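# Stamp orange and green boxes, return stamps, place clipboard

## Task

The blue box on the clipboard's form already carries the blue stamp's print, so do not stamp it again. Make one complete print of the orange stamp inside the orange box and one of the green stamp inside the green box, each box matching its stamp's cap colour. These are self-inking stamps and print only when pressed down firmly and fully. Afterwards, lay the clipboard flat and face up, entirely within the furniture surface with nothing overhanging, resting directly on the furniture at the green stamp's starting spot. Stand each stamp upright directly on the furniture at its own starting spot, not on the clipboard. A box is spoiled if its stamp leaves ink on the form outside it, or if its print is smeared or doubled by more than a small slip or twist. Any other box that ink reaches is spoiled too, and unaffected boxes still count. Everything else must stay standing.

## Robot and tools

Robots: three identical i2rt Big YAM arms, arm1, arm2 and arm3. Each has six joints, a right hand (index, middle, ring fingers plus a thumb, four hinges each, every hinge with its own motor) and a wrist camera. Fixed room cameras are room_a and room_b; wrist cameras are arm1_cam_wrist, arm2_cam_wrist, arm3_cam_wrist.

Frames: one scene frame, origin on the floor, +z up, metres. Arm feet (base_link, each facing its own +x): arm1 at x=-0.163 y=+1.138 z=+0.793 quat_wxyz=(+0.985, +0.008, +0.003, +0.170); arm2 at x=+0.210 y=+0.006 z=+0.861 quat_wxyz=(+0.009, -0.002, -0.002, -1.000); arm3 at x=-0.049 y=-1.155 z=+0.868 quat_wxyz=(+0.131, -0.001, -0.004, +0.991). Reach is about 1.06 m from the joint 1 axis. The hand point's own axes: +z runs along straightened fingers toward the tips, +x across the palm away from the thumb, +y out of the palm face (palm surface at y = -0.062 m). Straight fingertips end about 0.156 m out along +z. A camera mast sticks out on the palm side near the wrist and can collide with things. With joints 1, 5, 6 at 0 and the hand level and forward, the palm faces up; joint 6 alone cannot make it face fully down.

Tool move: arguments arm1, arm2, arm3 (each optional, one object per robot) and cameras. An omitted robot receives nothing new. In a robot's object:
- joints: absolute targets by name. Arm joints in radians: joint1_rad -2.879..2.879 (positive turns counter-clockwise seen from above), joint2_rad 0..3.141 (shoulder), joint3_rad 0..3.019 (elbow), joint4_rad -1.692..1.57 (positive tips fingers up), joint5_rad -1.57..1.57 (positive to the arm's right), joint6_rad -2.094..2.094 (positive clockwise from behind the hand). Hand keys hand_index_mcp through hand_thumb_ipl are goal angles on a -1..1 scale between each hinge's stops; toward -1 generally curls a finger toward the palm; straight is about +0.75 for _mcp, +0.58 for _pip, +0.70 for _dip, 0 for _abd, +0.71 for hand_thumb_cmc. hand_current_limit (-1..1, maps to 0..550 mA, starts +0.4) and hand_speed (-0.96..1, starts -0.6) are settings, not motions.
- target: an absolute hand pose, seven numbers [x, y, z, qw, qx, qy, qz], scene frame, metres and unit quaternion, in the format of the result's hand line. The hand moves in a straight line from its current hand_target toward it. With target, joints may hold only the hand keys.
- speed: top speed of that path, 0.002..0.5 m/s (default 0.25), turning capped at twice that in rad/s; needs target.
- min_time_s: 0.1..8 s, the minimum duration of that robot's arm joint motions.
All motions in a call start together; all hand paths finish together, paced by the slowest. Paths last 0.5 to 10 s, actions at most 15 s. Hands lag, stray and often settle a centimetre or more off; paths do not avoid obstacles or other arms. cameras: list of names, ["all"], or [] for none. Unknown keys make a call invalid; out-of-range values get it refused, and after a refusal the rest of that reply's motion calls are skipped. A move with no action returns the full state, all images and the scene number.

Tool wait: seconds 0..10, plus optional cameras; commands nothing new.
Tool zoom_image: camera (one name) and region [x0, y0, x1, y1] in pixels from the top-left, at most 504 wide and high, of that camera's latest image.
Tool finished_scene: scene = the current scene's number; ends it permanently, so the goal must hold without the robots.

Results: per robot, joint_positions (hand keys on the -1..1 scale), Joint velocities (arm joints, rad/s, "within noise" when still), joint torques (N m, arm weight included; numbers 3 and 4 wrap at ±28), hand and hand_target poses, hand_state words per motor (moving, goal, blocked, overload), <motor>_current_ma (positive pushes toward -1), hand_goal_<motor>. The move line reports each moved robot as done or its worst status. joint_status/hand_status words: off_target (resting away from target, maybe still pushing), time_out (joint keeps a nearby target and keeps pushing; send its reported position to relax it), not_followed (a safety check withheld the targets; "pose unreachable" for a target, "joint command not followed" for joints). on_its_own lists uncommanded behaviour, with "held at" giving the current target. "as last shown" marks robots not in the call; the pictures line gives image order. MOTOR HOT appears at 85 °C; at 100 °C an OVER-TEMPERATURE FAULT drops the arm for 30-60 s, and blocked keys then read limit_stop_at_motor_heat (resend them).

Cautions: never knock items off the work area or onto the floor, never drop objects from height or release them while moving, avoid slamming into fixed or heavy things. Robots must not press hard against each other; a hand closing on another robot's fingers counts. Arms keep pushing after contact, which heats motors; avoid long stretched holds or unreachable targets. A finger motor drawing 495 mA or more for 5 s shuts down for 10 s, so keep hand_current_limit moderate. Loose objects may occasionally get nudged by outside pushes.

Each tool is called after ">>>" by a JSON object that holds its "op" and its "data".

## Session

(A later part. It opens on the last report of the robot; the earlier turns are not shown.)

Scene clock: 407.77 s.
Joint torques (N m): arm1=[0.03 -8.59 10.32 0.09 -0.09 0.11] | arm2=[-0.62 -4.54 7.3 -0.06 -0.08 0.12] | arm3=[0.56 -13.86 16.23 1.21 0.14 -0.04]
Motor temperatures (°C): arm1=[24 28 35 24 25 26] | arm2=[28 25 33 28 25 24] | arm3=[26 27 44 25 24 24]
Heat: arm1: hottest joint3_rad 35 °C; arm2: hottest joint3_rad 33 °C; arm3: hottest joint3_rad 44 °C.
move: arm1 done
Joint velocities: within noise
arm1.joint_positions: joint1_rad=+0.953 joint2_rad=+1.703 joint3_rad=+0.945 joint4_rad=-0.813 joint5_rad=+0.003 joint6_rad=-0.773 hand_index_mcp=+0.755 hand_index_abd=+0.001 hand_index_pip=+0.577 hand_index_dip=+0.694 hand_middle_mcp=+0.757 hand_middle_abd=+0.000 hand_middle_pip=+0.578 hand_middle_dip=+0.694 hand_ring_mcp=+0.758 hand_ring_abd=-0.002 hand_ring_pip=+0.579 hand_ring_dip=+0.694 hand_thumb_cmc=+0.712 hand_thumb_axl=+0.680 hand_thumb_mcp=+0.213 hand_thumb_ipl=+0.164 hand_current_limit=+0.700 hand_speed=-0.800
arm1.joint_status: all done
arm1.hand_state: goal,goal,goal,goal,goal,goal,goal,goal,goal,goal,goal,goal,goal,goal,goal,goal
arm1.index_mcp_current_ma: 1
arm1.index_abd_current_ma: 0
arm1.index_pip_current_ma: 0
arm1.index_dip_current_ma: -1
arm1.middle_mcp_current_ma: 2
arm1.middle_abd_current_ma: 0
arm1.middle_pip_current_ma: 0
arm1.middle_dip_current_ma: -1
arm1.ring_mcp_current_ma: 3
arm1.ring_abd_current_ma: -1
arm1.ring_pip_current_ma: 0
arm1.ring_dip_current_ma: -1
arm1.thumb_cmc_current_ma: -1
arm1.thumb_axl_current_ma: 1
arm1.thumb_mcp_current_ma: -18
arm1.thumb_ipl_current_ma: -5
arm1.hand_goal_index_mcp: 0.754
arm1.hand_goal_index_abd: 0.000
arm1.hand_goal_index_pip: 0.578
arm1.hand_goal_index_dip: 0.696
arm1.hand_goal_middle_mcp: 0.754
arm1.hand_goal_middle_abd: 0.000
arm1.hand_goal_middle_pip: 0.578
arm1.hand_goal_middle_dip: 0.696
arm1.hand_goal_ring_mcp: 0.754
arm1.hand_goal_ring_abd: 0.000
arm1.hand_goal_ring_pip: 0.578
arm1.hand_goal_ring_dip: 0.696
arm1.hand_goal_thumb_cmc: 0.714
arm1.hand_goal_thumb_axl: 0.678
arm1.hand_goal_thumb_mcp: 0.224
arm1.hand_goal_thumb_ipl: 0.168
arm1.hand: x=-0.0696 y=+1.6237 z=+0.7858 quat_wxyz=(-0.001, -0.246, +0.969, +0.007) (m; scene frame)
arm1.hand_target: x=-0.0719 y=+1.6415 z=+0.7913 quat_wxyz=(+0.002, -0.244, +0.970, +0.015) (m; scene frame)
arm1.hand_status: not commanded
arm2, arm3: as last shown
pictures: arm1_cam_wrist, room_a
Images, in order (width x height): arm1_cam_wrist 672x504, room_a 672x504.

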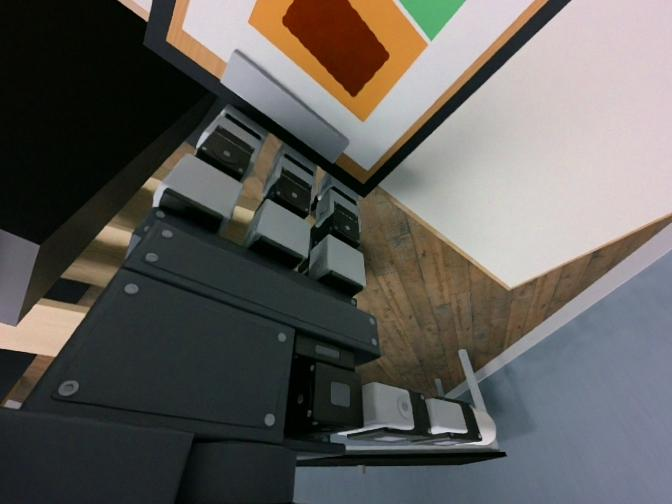

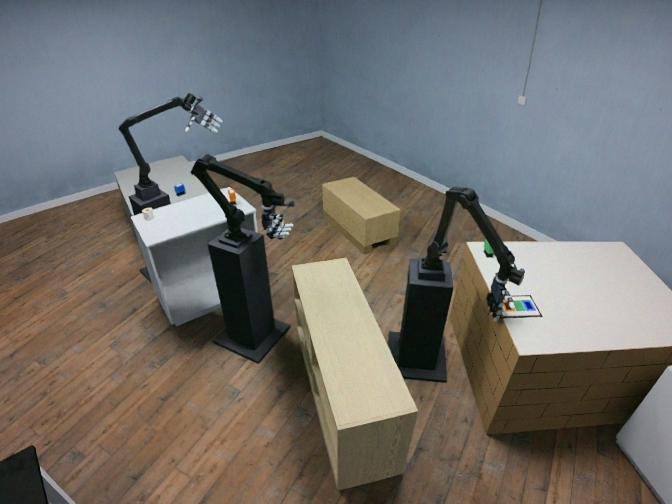

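>>> {"op": "move", "data": {"arm1": {"joints": {"joint1_rad": 0.921, "joint2_rad": 1.672, "joint3_rad": 0.919, "joint4_rad": -0.798, "joint6_rad": -0.809}, "min_time_s": 1.2}, "cameras": ["arm1_cam_wrist"]}}

>>> {"op": "move", "data": {"arm1": {"joints": {"joint2_rad": 1.5455, "joint3_rad": 1.026, "joint4_rad": -1.0115}, "min_time_s": 1.8}, "cameras": ["room_a","arm1_cam_wrist"]}}

>>> {"op": "zoom_image", "data": {"camera": "arm1_cam_wrist", "region": [130, 0, 466, 252]}}

Scene clock: 410.30 s.
Joint torques (N m): arm1=[-2.49 -10.93 6.52 0.72 -0.08 -0.18] | arm2=[-0.56 -4.6 7.3 -0.03 -0.08 0.13] | arm3=[0.56 -13.86 16.23 1.2 0.14 -0.04]
Motor temperatures (°C): arm1=[24 28 35 24 25 26] | arm2=[28 25 33 28 25 24] | arm3=[26 27 44 25 24 24]
Heat: arm1: hottest joint3_rad 35 °C; arm2: hottest joint3_rad 33 °C; arm3: hottest joint3_rad 44 °C.
move: arm1 done
Joint velocities: within noise
arm1.joint_positions: joint1_rad=+0.933 joint2_rad=+1.689 joint3_rad=+0.921 joint4_rad=-0.808 joint5_rad=+0.003 joint6_rad=-0.792 hand_index_mcp=+0.755 hand_index_abd=+0.001 hand_index_pip=+0.577 hand_index_dip=+0.694 hand_middle_mcp=+0.755 hand_middle_abd=+0.000 hand_middle_pip=+0.578 hand_middle_dip=+0.694 hand_ring_mcp=+0.755 hand_ring_abd=-0.002 hand_ring_pip=+0.579 hand_ring_dip=+0.694 hand_thumb_cmc=+0.712 hand_thumb_axl=+0.680 hand_thumb_mcp=+0.213 hand_thumb_ipl=+0.164 hand_current_limit=+0.700 hand_speed=-0.800
arm1.joint_status: all done
arm1.hand_state: goal,goal,goal,goal,goal,goal,goal,goal,goal,goal,goal,goal,goal,goal,goal,goal
arm1.index_mcp_current_ma: 1
arm1.index_abd_current_ma: 0
arm1.index_pip_current_ma: 0
arm1.index_dip_current_ma: -1
arm1.middle_mcp_current_ma: 0
arm1.middle_abd_current_ma: 0
arm1.middle_pip_current_ma: 0
arm1.middle_dip_current_ma: -1
arm1.ring_mcp_current_ma: 0
arm1.ring_abd_current_ma: -1
arm1.ring_pip_current_ma: 0
arm1.ring_dip_current_ma: -1
arm1.thumb_cmc_current_ma: -1
arm1.thumb_axl_current_ma: 1
arm1.thumb_mcp_current_ma: -18
arm1.thumb_ipl_current_ma: -5
arm1.hand_goal_index_mcp: 0.754
arm1.hand_goal_index_abd: 0.000
arm1.hand_goal_index_pip: 0.578
arm1.hand_goal_index_dip: 0.696
arm1.hand_goal_middle_mcp: 0.754
arm1.hand_goal_middle_abd: 0.000
arm1.hand_goal_middle_pip: 0.578
arm1.hand_goal_middle_dip: 0.696
arm1.hand_goal_ring_mcp: 0.754
arm1.hand_goal_ring_abd: 0.000
arm1.hand_goal_ring_pip: 0.578
arm1.hand_goal_ring_dip: 0.696
arm1.hand_goal_thumb_cmc: 0.714
arm1.hand_goal_thumb_axl: 0.678
arm1.hand_goal_thumb_mcp: 0.224
arm1.hand_goal_thumb_ipl: 0.168
arm1.hand: x=-0.0644 y=+1.6129 z=+0.7841 quat_wxyz=(-0.002, -0.246, +0.969, +0.005) (m; scene frame)
arm1.hand_target: x=-0.0594 y=+1.6151 z=+0.7923 quat_wxyz=(+0.003, -0.248, +0.969, +0.016) (m; scene frame)
arm1.hand_status: not commanded
arm2, arm3: as last shown
pictures: arm1_cam_wrist
Images, in order (width x height): arm1_cam_wrist 672x504.

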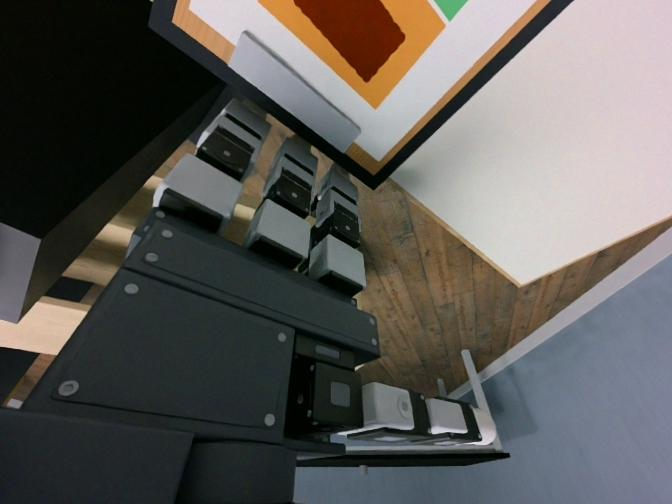

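Scene clock: 412.43 s.
Joint torques (N m): arm1=[-2.43 -9.93 11.06 -0.08 -0.08 -0.21] | arm2=[-0.56 -4.6 7.28 -0.03 -0.08 0.12] | arm3=[0.56 -13.8 16.23 1.21 0.14 -0.04]
Motor temperatures (°C): arm1=[24 28 35 24 25 26] | arm2=[28 24 33 28 25 24] | arm3=[26 27 45 25 24 24]
Heat: arm1: hottest joint3_rad 35 °C; arm2: hottest joint3_rad 33 °C; arm3: hottest joint3_rad 45 °C.
move: arm1 done
Joint velocities: within noise
arm1.joint_positions: joint1_rad=+0.933 joint2_rad=+1.559 joint3_rad=+0.989 joint4_rad=-1.004 joint5_rad=+0.003 joint6_rad=-0.792 hand_index_mcp=+0.755 hand_index_abd=+0.001 hand_index_pip=+0.577 hand_index_dip=+0.694 hand_middle_mcp=+0.755 hand_middle_abd=+0.000 hand_middle_pip=+0.578 hand_middle_dip=+0.694 hand_ring_mcp=+0.755 hand_ring_abd=-0.002 hand_ring_pip=+0.579 hand_ring_dip=+0.694 hand_thumb_cmc=+0.712 hand_thumb_axl=+0.680 hand_thumb_mcp=+0.213 hand_thumb_ipl=+0.164 hand_current_limit=+0.700 hand_speed=-0.800
arm1.joint_status: all done
arm1.hand_state: goal,goal,goal,goal,goal,goal,goal,goal,goal,goal,goal,goal,goal,goal,goal,goal
arm1.index_mcp_current_ma: 0
arm1.index_abd_current_ma: 0
arm1.index_pip_current_ma: 0
arm1.index_dip_current_ma: -1
arm1.middle_mcp_current_ma: 0
arm1.middle_abd_current_ma: 0
arm1.middle_pip_current_ma: 0
arm1.middle_dip_current_ma: -1
arm1.ring_mcp_current_ma: 0
arm1.ring_abd_current_ma: -1
arm1.ring_pip_current_ma: 0
arm1.ring_dip_current_ma: -1
arm1.thumb_cmc_current_ma: -1
arm1.thumb_axl_current_ma: 1
arm1.thumb_mcp_current_ma: -18
arm1.thumb_ipl_current_ma: -5
arm1.hand_goal_index_mcp: 0.754
arm1.hand_goal_index_abd: 0.000
arm1.hand_goal_index_pip: 0.578
arm1.hand_goal_index_dip: 0.696
arm1.hand_goal_middle_mcp: 0.754
arm1.hand_goal_middle_abd: 0.000
arm1.hand_goal_middle_pip: 0.578
arm1.hand_goal_middle_dip: 0.696
arm1.hand_goal_ring_mcp: 0.754
arm1.hand_goal_ring_abd: 0.000
arm1.hand_goal_ring_pip: 0.578
arm1.hand_goal_ring_dip: 0.696
arm1.hand_goal_thumb_cmc: 0.714
arm1.hand_goal_thumb_axl: 0.678
arm1.hand_goal_thumb_mcp: 0.224
arm1.hand_goal_thumb_ipl: 0.168
arm1.hand: x=-0.0643 y=+1.6105 z=+0.8549 quat_wxyz=(-0.002, -0.246, +0.969, +0.006) (m; scene frame)
arm1.hand_target: x=-0.0557 y=+1.6235 z=+0.8759 quat_wxyz=(+0.008, -0.248, +0.968, +0.025) (m; scene frame)
arm1.hand_status: not commanded
arm2, arm3: as last shown
pictures: arm1_cam_wrist, room_a
Images, in order (width x height): arm1_cam_wrist 672x504, room_a 672x504.

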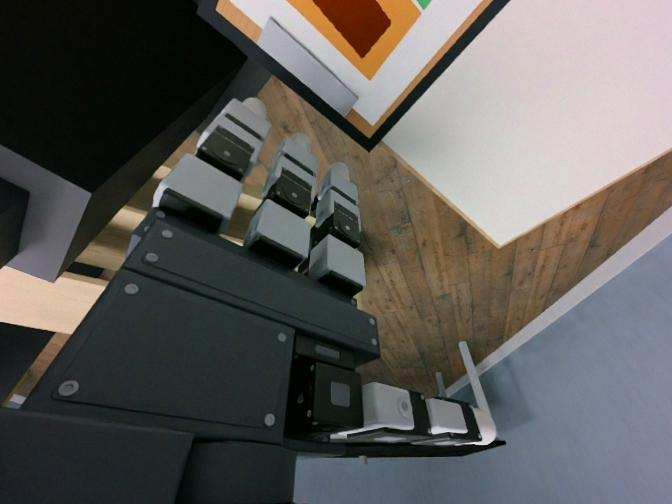

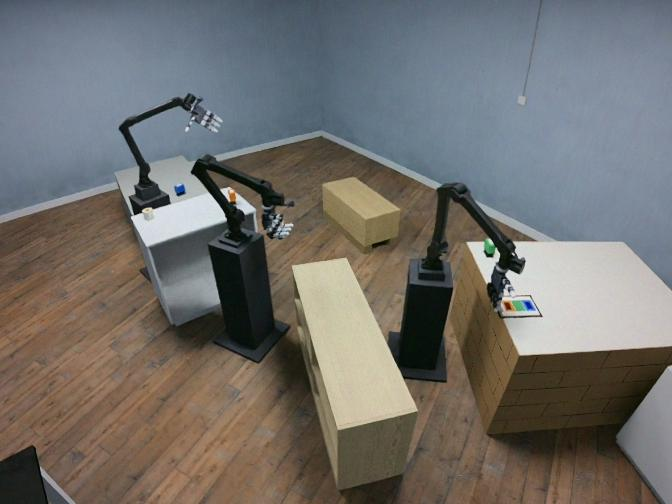

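Scaled by 1.500 from the camera's 672x504 image, which has a finer 960x720 frame.

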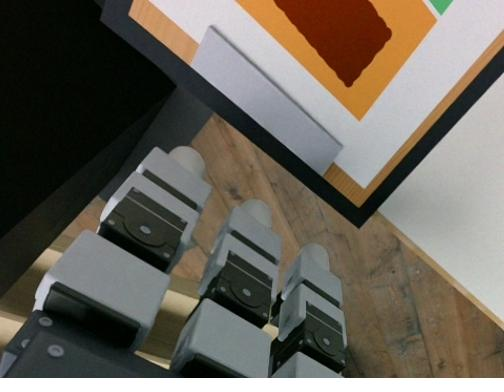

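>>> {"op": "move", "data": {"arm1": {"joints": {"joint1_rad": 0.985, "joint2_rad": 1.618, "joint3_rad": 1.070, "joint4_rad": -0.984, "joint6_rad": -0.7366}, "min_time_s": 1.5}, "cameras": ["arm1_cam_wrist"]}}

>>> {"op": "zoom_image", "data": {"camera": "arm1_cam_wrist", "region": [130, 0, 466, 252]}}

Scene clock: 414.73 s.
Joint torques (N m): arm1=[-0.32 -8.18 11.3 0.77 -0.08 0.1] | arm2=[-0.56 -4.6 7.32 -0.05 -0.09 0.13] | arm3=[0.56 -13.86 16.21 1.2 0.14 -0.04]
Motor temperatures (°C): arm1=[24 28 35 24 24 26] | arm2=[28 24 33 28 25 24] | arm3=[26 27 45 25 24 24]
Heat: arm1: hottest joint3_rad 35 °C; arm2: hottest joint3_rad 33 °C; arm3: hottest joint3_rad 45 °C.
move: arm1 done
Joint velocities: within noise
arm1.joint_positions: joint1_rad=+0.972 joint2_rad=+1.599 joint3_rad=+1.031 joint4_rad=-0.993 joint5_rad=+0.003 joint6_rad=-0.754 hand_index_mcp=+0.755 hand_index_abd=+0.001 hand_index_pip=+0.577 hand_index_dip=+0.694 hand_middle_mcp=+0.755 hand_middle_abd=+0.000 hand_middle_pip=+0.578 hand_middle_dip=+0.694 hand_ring_mcp=+0.755 hand_ring_abd=-0.002 hand_ring_pip=+0.579 hand_ring_dip=+0.694 hand_thumb_cmc=+0.712 hand_thumb_axl=+0.680 hand_thumb_mcp=+0.213 hand_thumb_ipl=+0.164 hand_current_limit=+0.700 hand_speed=-0.800
arm1.joint_status: all done
arm1.hand_state: goal,goal,goal,goal,goal,goal,goal,goal,goal,goal,goal,goal,goal,goal,goal,goal
arm1.index_mcp_current_ma: 0
arm1.index_abd_current_ma: 0
arm1.index_pip_current_ma: 0
arm1.index_dip_current_ma: -1
arm1.middle_mcp_current_ma: 0
arm1.middle_abd_current_ma: 0
arm1.middle_pip_current_ma: 0
arm1.middle_dip_current_ma: -1
arm1.ring_mcp_current_ma: 0
arm1.ring_abd_current_ma: -1
arm1.ring_pip_current_ma: 0
arm1.ring_dip_current_ma: -1
arm1.thumb_cmc_current_ma: -1
arm1.thumb_axl_current_ma: 1
arm1.thumb_mcp_current_ma: -18
arm1.thumb_ipl_current_ma: -5
arm1.hand_goal_index_mcp: 0.754
arm1.hand_goal_index_abd: 0.000
arm1.hand_goal_index_pip: 0.578
arm1.hand_goal_index_dip: 0.696
arm1.hand_goal_middle_mcp: 0.754
arm1.hand_goal_middle_abd: 0.000
arm1.hand_goal_middle_pip: 0.578
arm1.hand_goal_middle_dip: 0.696
arm1.hand_goal_ring_mcp: 0.754
arm1.hand_goal_ring_abd: 0.000
arm1.hand_goal_ring_pip: 0.578
arm1.hand_goal_ring_dip: 0.696
arm1.hand_goal_thumb_cmc: 0.714
arm1.hand_goal_thumb_axl: 0.678
arm1.hand_goal_thumb_mcp: 0.224
arm1.hand_goal_thumb_ipl: 0.168
arm1.hand: x=-0.0750 y=+1.6328 z=+0.8538 quat_wxyz=(+0.001, -0.246, +0.969, +0.011) (m; scene frame)
arm1.hand_target: x=-0.0756 y=+1.6524 z=+0.8619 quat_wxyz=(+0.007, -0.244, +0.969, +0.025) (m; scene frame)
arm1.hand_status: not commanded
arm2: as last shown
arm3.joint_positions: joint1_rad=-0.453 joint2_rad=+1.347 joint3_rad=+1.634 joint4_rad=-0.983 joint5_rad=+0.015 joint6_rad=+1.042 hand_index_mcp=+0.755 hand_index_abd=+0.000 hand_index_pip=+0.577 hand_index_dip=+0.696 hand_middle_mcp=+0.756 hand_middle_abd=+0.000 hand_middle_pip=+0.577 hand_middle_dip=+0.696 hand_ring_mcp=+0.756 hand_ring_abd=+0.000 hand_ring_pip=+0.577 hand_ring_dip=+0.696 hand_thumb_cmc=+0.715 hand_thumb_axl=+0.677 hand_thumb_mcp=+0.225 hand_thumb_ipl=+0.168 hand_current_limit=+0.400 hand_speed=-0.600
arm3.joint_status: not commanded
arm3.hand_state: goal,goal,goal,goal,goal,goal,goal,goal,goal,goal,goal,goal,goal,goal,goal,goal
arm3.index_mcp_current_ma: 2
arm3.index_abd_current_ma: 0
arm3.index_pip_current_ma: 1
arm3.index_dip_current_ma: 0
arm3.middle_mcp_current_ma: 3
arm3.middle_abd_current_ma: 0
arm3.middle_pip_current_ma: 1
arm3.middle_dip_current_ma: 0
arm3.ring_mcp_current_ma: 3
arm3.ring_abd_current_ma: 0
arm3.ring_pip_current_ma: 1
arm3.ring_dip_current_ma: 0
arm3.thumb_cmc_current_ma: 2
arm3.thumb_axl_current_ma: -1
arm3.thumb_mcp_current_ma: -2
arm3.thumb_ipl_current_ma: -1
arm3.hand_goal_index_mcp: 0.754
arm3.hand_goal_index_abd: 0.000
arm3.hand_goal_index_pip: 0.576
arm3.hand_goal_index_dip: 0.696
arm3.hand_goal_middle_mcp: 0.754
arm3.hand_goal_middle_abd: 0.000
arm3.hand_goal_middle_pip: 0.576
arm3.hand_goal_middle_dip: 0.696
arm3.hand_goal_ring_mcp: 0.754
arm3.hand_goal_ring_abd: 0.000
arm3.hand_goal_ring_pip: 0.576
arm3.hand_goal_ring_dip: 0.696
arm3.hand_goal_thumb_cmc: 0.714
arm3.hand_goal_thumb_axl: 0.678
arm3.hand_goal_thumb_mcp: 0.226
arm3.hand_goal_thumb_ipl: 0.168
arm3.hand: x=-0.4257 y=-0.7152 z=+1.3526 quat_wxyz=(-0.339, +0.086, +0.901, +0.256) (m; scene frame)
arm3.hand_target: x=-0.4266 y=-0.7165 z=+1.3735 quat_wxyz=(-0.348, +0.086, +0.896, +0.263) (m; scene frame)
arm3.hand_status: not commanded
pictures: arm1_cam_wrist
Images, in order (width x height): arm1_cam_wrist 672x504.

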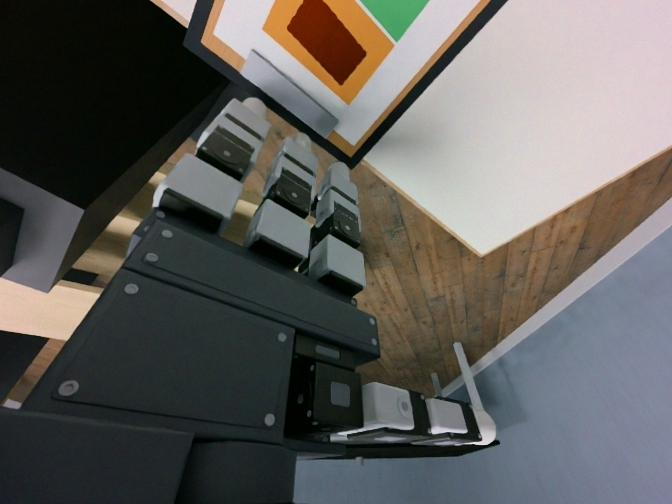

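Scaled by 1.500 from the camera's 672x504 image, which has a finer 960x720 frame.

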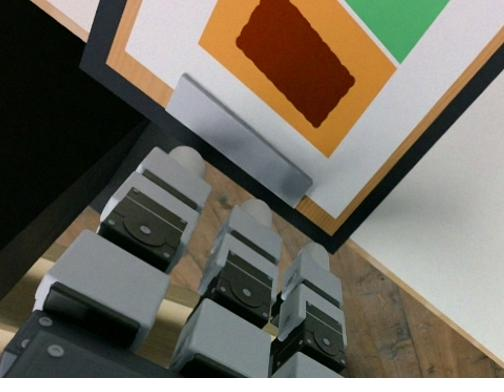

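>>> {"op": "move", "data": {"arm1": {"joints": {"joint2_rad": 1.648, "joint3_rad": 1.018, "joint4_rad": -0.942}, "min_time_s": 1.5}, "cameras": ["arm1_cam_wrist"]}}

>>> {"op": "zoom_image", "data": {"camera": "arm1_cam_wrist", "region": [130, 0, 466, 252]}}

Scene clock: 416.83 s.
Joint torques (N m): arm1=[-0.26 -8.59 7.47 0.75 -0.08 0.09] | arm2=[-0.62 -4.6 7.3 -0.03 -0.08 0.13] | arm3=[0.56 -13.8 16.24 1.21 0.14 -0.04]
Motor temperatures (°C): arm1=[24 28 35 24 24 26] | arm2=[28 24 33 28 25 24] | arm3=[26 27 45 25 24 24]
Heat: arm1: hottest joint3_rad 35 °C; arm2: hottest joint3_rad 33 °C; arm3: hottest joint3_rad 45 °C.
move: arm1 done
Joint velocities: within noise
arm1.joint_positions: joint1_rad=+0.972 joint2_rad=+1.630 joint3_rad=+1.019 joint4_rad=-0.952 joint5_rad=+0.003 joint6_rad=-0.754 hand_index_mcp=+0.755 hand_index_abd=+0.001 hand_index_pip=+0.577 hand_index_dip=+0.694 hand_middle_mcp=+0.755 hand_middle_abd=+0.000 hand_middle_pip=+0.578 hand_middle_dip=+0.694 hand_ring_mcp=+0.755 hand_ring_abd=-0.002 hand_ring_pip=+0.579 hand_ring_dip=+0.694 hand_thumb_cmc=+0.712 hand_thumb_axl=+0.680 hand_thumb_mcp=+0.213 hand_thumb_ipl=+0.164 hand_current_limit=+0.700 hand_speed=-0.800
arm1.joint_status: all done
arm1.hand_state: goal,goal,goal,goal,goal,goal,goal,goal,goal,goal,goal,goal,goal,goal,goal,goal
arm1.index_mcp_current_ma: 0
arm1.index_abd_current_ma: 0
arm1.index_pip_current_ma: 0
arm1.index_dip_current_ma: -1
arm1.middle_mcp_current_ma: 0
arm1.middle_abd_current_ma: 0
arm1.middle_pip_current_ma: 0
arm1.middle_dip_current_ma: -1
arm1.ring_mcp_current_ma: 0
arm1.ring_abd_current_ma: -1
arm1.ring_pip_current_ma: 0
arm1.ring_dip_current_ma: -1
arm1.thumb_cmc_current_ma: -1
arm1.thumb_axl_current_ma: 1
arm1.thumb_mcp_current_ma: -18
arm1.thumb_ipl_current_ma: -5
arm1.hand_goal_index_mcp: 0.754
arm1.hand_goal_index_abd: 0.000
arm1.hand_goal_index_pip: 0.578
arm1.hand_goal_index_dip: 0.696
arm1.hand_goal_middle_mcp: 0.754
arm1.hand_goal_middle_abd: 0.000
arm1.hand_goal_middle_pip: 0.578
arm1.hand_goal_middle_dip: 0.696
arm1.hand_goal_ring_mcp: 0.754
arm1.hand_goal_ring_abd: 0.000
arm1.hand_goal_ring_pip: 0.578
arm1.hand_goal_ring_dip: 0.696
arm1.hand_goal_thumb_cmc: 0.714
arm1.hand_goal_thumb_axl: 0.678
arm1.hand_goal_thumb_mcp: 0.224
arm1.hand_goal_thumb_ipl: 0.168
arm1.hand: x=-0.0745 y=+1.6353 z=+0.8380 quat_wxyz=(+0.001, -0.246, +0.969, +0.011) (m; scene frame)
arm1.hand_target: x=-0.0797 y=+1.6372 z=+0.8298 quat_wxyz=(-0.002, -0.244, +0.970, +0.007) (m; scene frame)
arm1.hand_status: not commanded
arm2.joint_positions: joint1_rad=-1.280 joint2_rad=+1.008 joint3_rad=+0.625 joint4_rad=-1.152 joint5_rad=+0.002 joint6_rad=+0.005 hand_index_mcp=+0.192 hand_index_abd=-0.002 hand_index_pip=-0.117 hand_index_dip=+0.410 hand_middle_mcp=+0.193 hand_middle_abd=-0.002 hand_middle_pip=-0.117 hand_middle_dip=+0.409 hand_ring_mcp=+0.194 hand_ring_abd=-0.002 hand_ring_pip=-0.117 hand_ring_dip=+0.410 hand_thumb_cmc=-0.568 hand_thumb_axl=+0.679 hand_thumb_mcp=+0.220 hand_thumb_ipl=-0.802 hand_current_limit=+0.700 hand_speed=-0.880
arm2.joint_status: not commanded
arm2.hand_state: goal,goal,goal,goal,goal,goal,goal,goal,goal,goal,goal,goal,goal,goal,goal,goal
arm2.index_mcp_current_ma: 58
arm2.index_abd_current_ma: -6
arm2.index_pip_current_ma: 27
arm2.index_dip_current_ma: 12
arm2.middle_mcp_current_ma: 63
arm2.middle_abd_current_ma: -7
arm2.middle_pip_current_ma: 25
arm2.middle_dip_current_ma: 10
arm2.ring_mcp_current_ma: 66
arm2.ring_abd_current_ma: -4
arm2.ring_pip_current_ma: 25
arm2.ring_dip_current_ma: 13
arm2.thumb_cmc_current_ma: 6
arm2.thumb_axl_current_ma: 4
arm2.thumb_mcp_current_ma: -17
arm2.thumb_ipl_current_ma: 10
arm2.hand_goal_index_mcp: 0.178
arm2.hand_goal_index_abd: 0.000
arm2.hand_goal_index_pip: -0.124
arm2.hand_goal_index_dip: 0.406
arm2.hand_goal_middle_mcp: 0.178
arm2.hand_goal_middle_abd: 0.000
arm2.hand_goal_middle_pip: -0.124
arm2.hand_goal_middle_dip: 0.406
arm2.hand_goal_ring_mcp: 0.178
arm2.hand_goal_ring_abd: 0.000
arm2.hand_goal_ring_pip: -0.124
arm2.hand_goal_ring_dip: 0.406
arm2.hand_goal_thumb_cmc: -0.570
arm2.hand_goal_thumb_axl: 0.678
arm2.hand_goal_thumb_mcp: 0.224
arm2.hand_goal_thumb_ipl: -0.804
arm2.hand: x=+0.1345 y=+0.3231 z=+0.9596 quat_wxyz=(+0.004, +0.151, -0.988, -0.016) (m; scene frame)
arm2.hand_target: x=+0.1384 y=+0.3195 z=+0.9586 quat_wxyz=(+0.004, +0.144, -0.989, -0.012) (m; scene frame)
arm2.hand_status: not commanded
arm3: as last shown
pictures: arm1_cam_wrist
Images, in order (width x height): arm1_cam_wrist 672x504.

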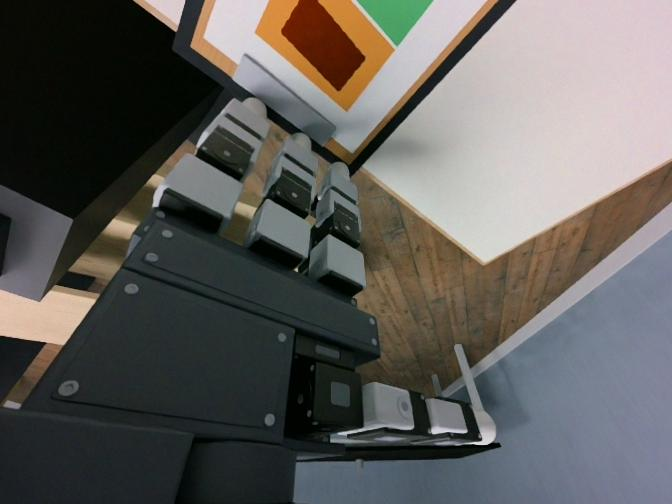

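Scaled by 1.500 from the camera's 672x504 image, which has a finer 960x720 frame.

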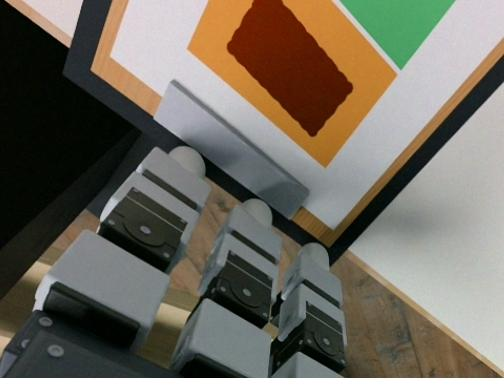

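>>> {"op": "move", "data": {"arm1": {"joints": {"joint1_rad": 1.0427, "joint2_rad": 1.711, "joint3_rad": 1.140, "joint4_rad": -0.987, "joint6_rad": -0.679}, "min_time_s": 3}, "cameras": ["arm1_cam_wrist","room_a"]}}

>>> {"op": "zoom_image", "data": {"camera": "arm1_cam_wrist", "region": [130, 0, 466, 252]}}

Scene clock: 420.37 s.
Joint torques (N m): arm1=[0.09 -9.17 11.55 0.18 -0.12 0.12] | arm2=[-0.67 -4.6 7.31 -0.02 -0.09 0.13] | arm3=[0.62 -13.86 16.23 1.21 0.15 -0.04]
Motor temperatures (°C): arm1=[24 28 35 24 24 26] | arm2=[28 24 33 28 25 24] | arm3=[26 27 45 25 24 24]
Heat: arm1: hottest joint3_rad 35 °C; arm2: hottest joint3_rad 33 °C; arm3: hottest joint3_rad 45 °C.
move: arm1 done
Joint velocities: within noise
arm1.joint_positions: joint1_rad=+1.027 joint2_rad=+1.691 joint3_rad=+1.096 joint4_rad=-0.985 joint5_rad=+0.004 joint6_rad=-0.699 hand_index_mcp=+0.755 hand_index_abd=+0.001 hand_index_pip=+0.578 hand_index_dip=+0.695 hand_middle_mcp=+0.762 hand_middle_abd=+0.001 hand_middle_pip=+0.582 hand_middle_dip=+0.697 hand_ring_mcp=+0.763 hand_ring_abd=+0.001 hand_ring_pip=+0.583 hand_ring_dip=+0.698 hand_thumb_cmc=+0.712 hand_thumb_axl=+0.680 hand_thumb_mcp=+0.213 hand_thumb_ipl=+0.164 hand_current_limit=+0.700 hand_speed=-0.800
arm1.joint_status: all done
arm1.hand_state: goal,goal,goal,goal,goal,goal,goal,goal,goal,goal,goal,goal,goal,goal,goal,goal
arm1.index_mcp_current_ma: 0
arm1.index_abd_current_ma: 0
arm1.index_pip_current_ma: 0
arm1.index_dip_current_ma: -1
arm1.middle_mcp_current_ma: 8
arm1.middle_abd_current_ma: 0
arm1.middle_pip_current_ma: 3
arm1.middle_dip_current_ma: 0
arm1.ring_mcp_current_ma: 10
arm1.ring_abd_current_ma: 1
arm1.ring_pip_current_ma: 4
arm1.ring_dip_current_ma: 1
arm1.thumb_cmc_current_ma: -1
arm1.thumb_axl_current_ma: 1
arm1.thumb_mcp_current_ma: -18
arm1.thumb_ipl_current_ma: -5
arm1.hand_goal_index_mcp: 0.754
arm1.hand_goal_index_abd: 0.000
arm1.hand_goal_index_pip: 0.578
arm1.hand_goal_index_dip: 0.696
arm1.hand_goal_middle_mcp: 0.754
arm1.hand_goal_middle_abd: 0.000
arm1.hand_goal_middle_pip: 0.578
arm1.hand_goal_middle_dip: 0.696
arm1.hand_goal_ring_mcp: 0.754
arm1.hand_goal_ring_abd: 0.000
arm1.hand_goal_ring_pip: 0.578
arm1.hand_goal_ring_dip: 0.696
arm1.hand_goal_thumb_cmc: 0.714
arm1.hand_goal_thumb_axl: 0.678
arm1.hand_goal_thumb_mcp: 0.224
arm1.hand_goal_thumb_ipl: 0.168
arm1.hand: x=-0.0923 y=+1.6621 z=+0.8357 quat_wxyz=(-0.002, -0.246, +0.969, +0.003) (m; scene frame)
arm1.hand_target: x=-0.0965 y=+1.6813 z=+0.8435 quat_wxyz=(+0.001, -0.244, +0.970, +0.014) (m; scene frame)
arm1.hand_status: not commanded
arm2, arm3: as last shown
pictures: arm1_cam_wrist, room_a
Images, in order (width x height): arm1_cam_wrist 672x504, room_a 672x504.

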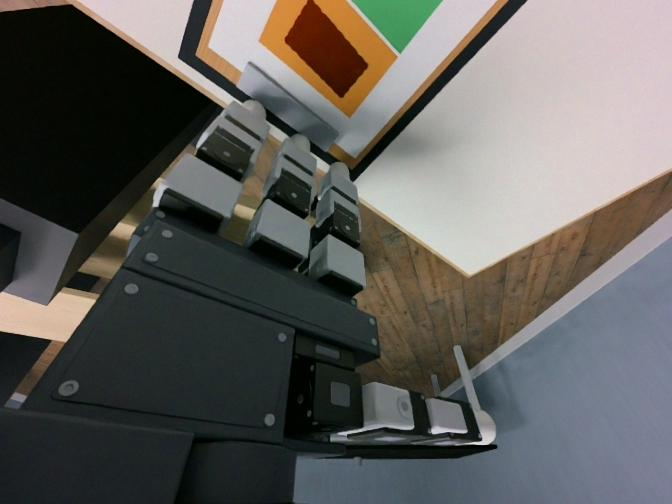

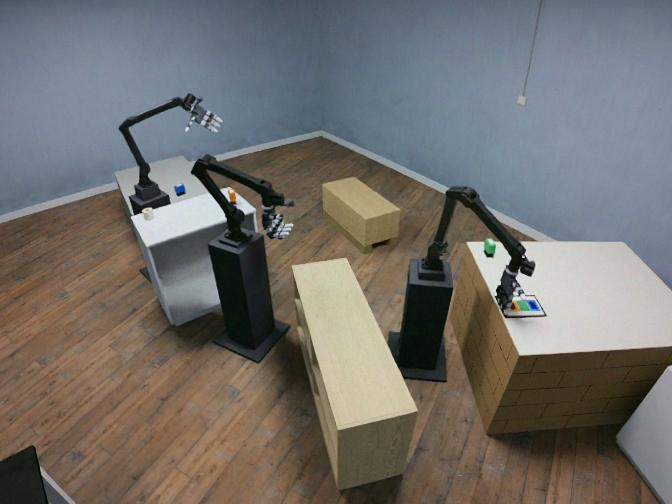

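Scaled by 1.500 from the camera's 672x504 image, which has a finer 960x720 frame.

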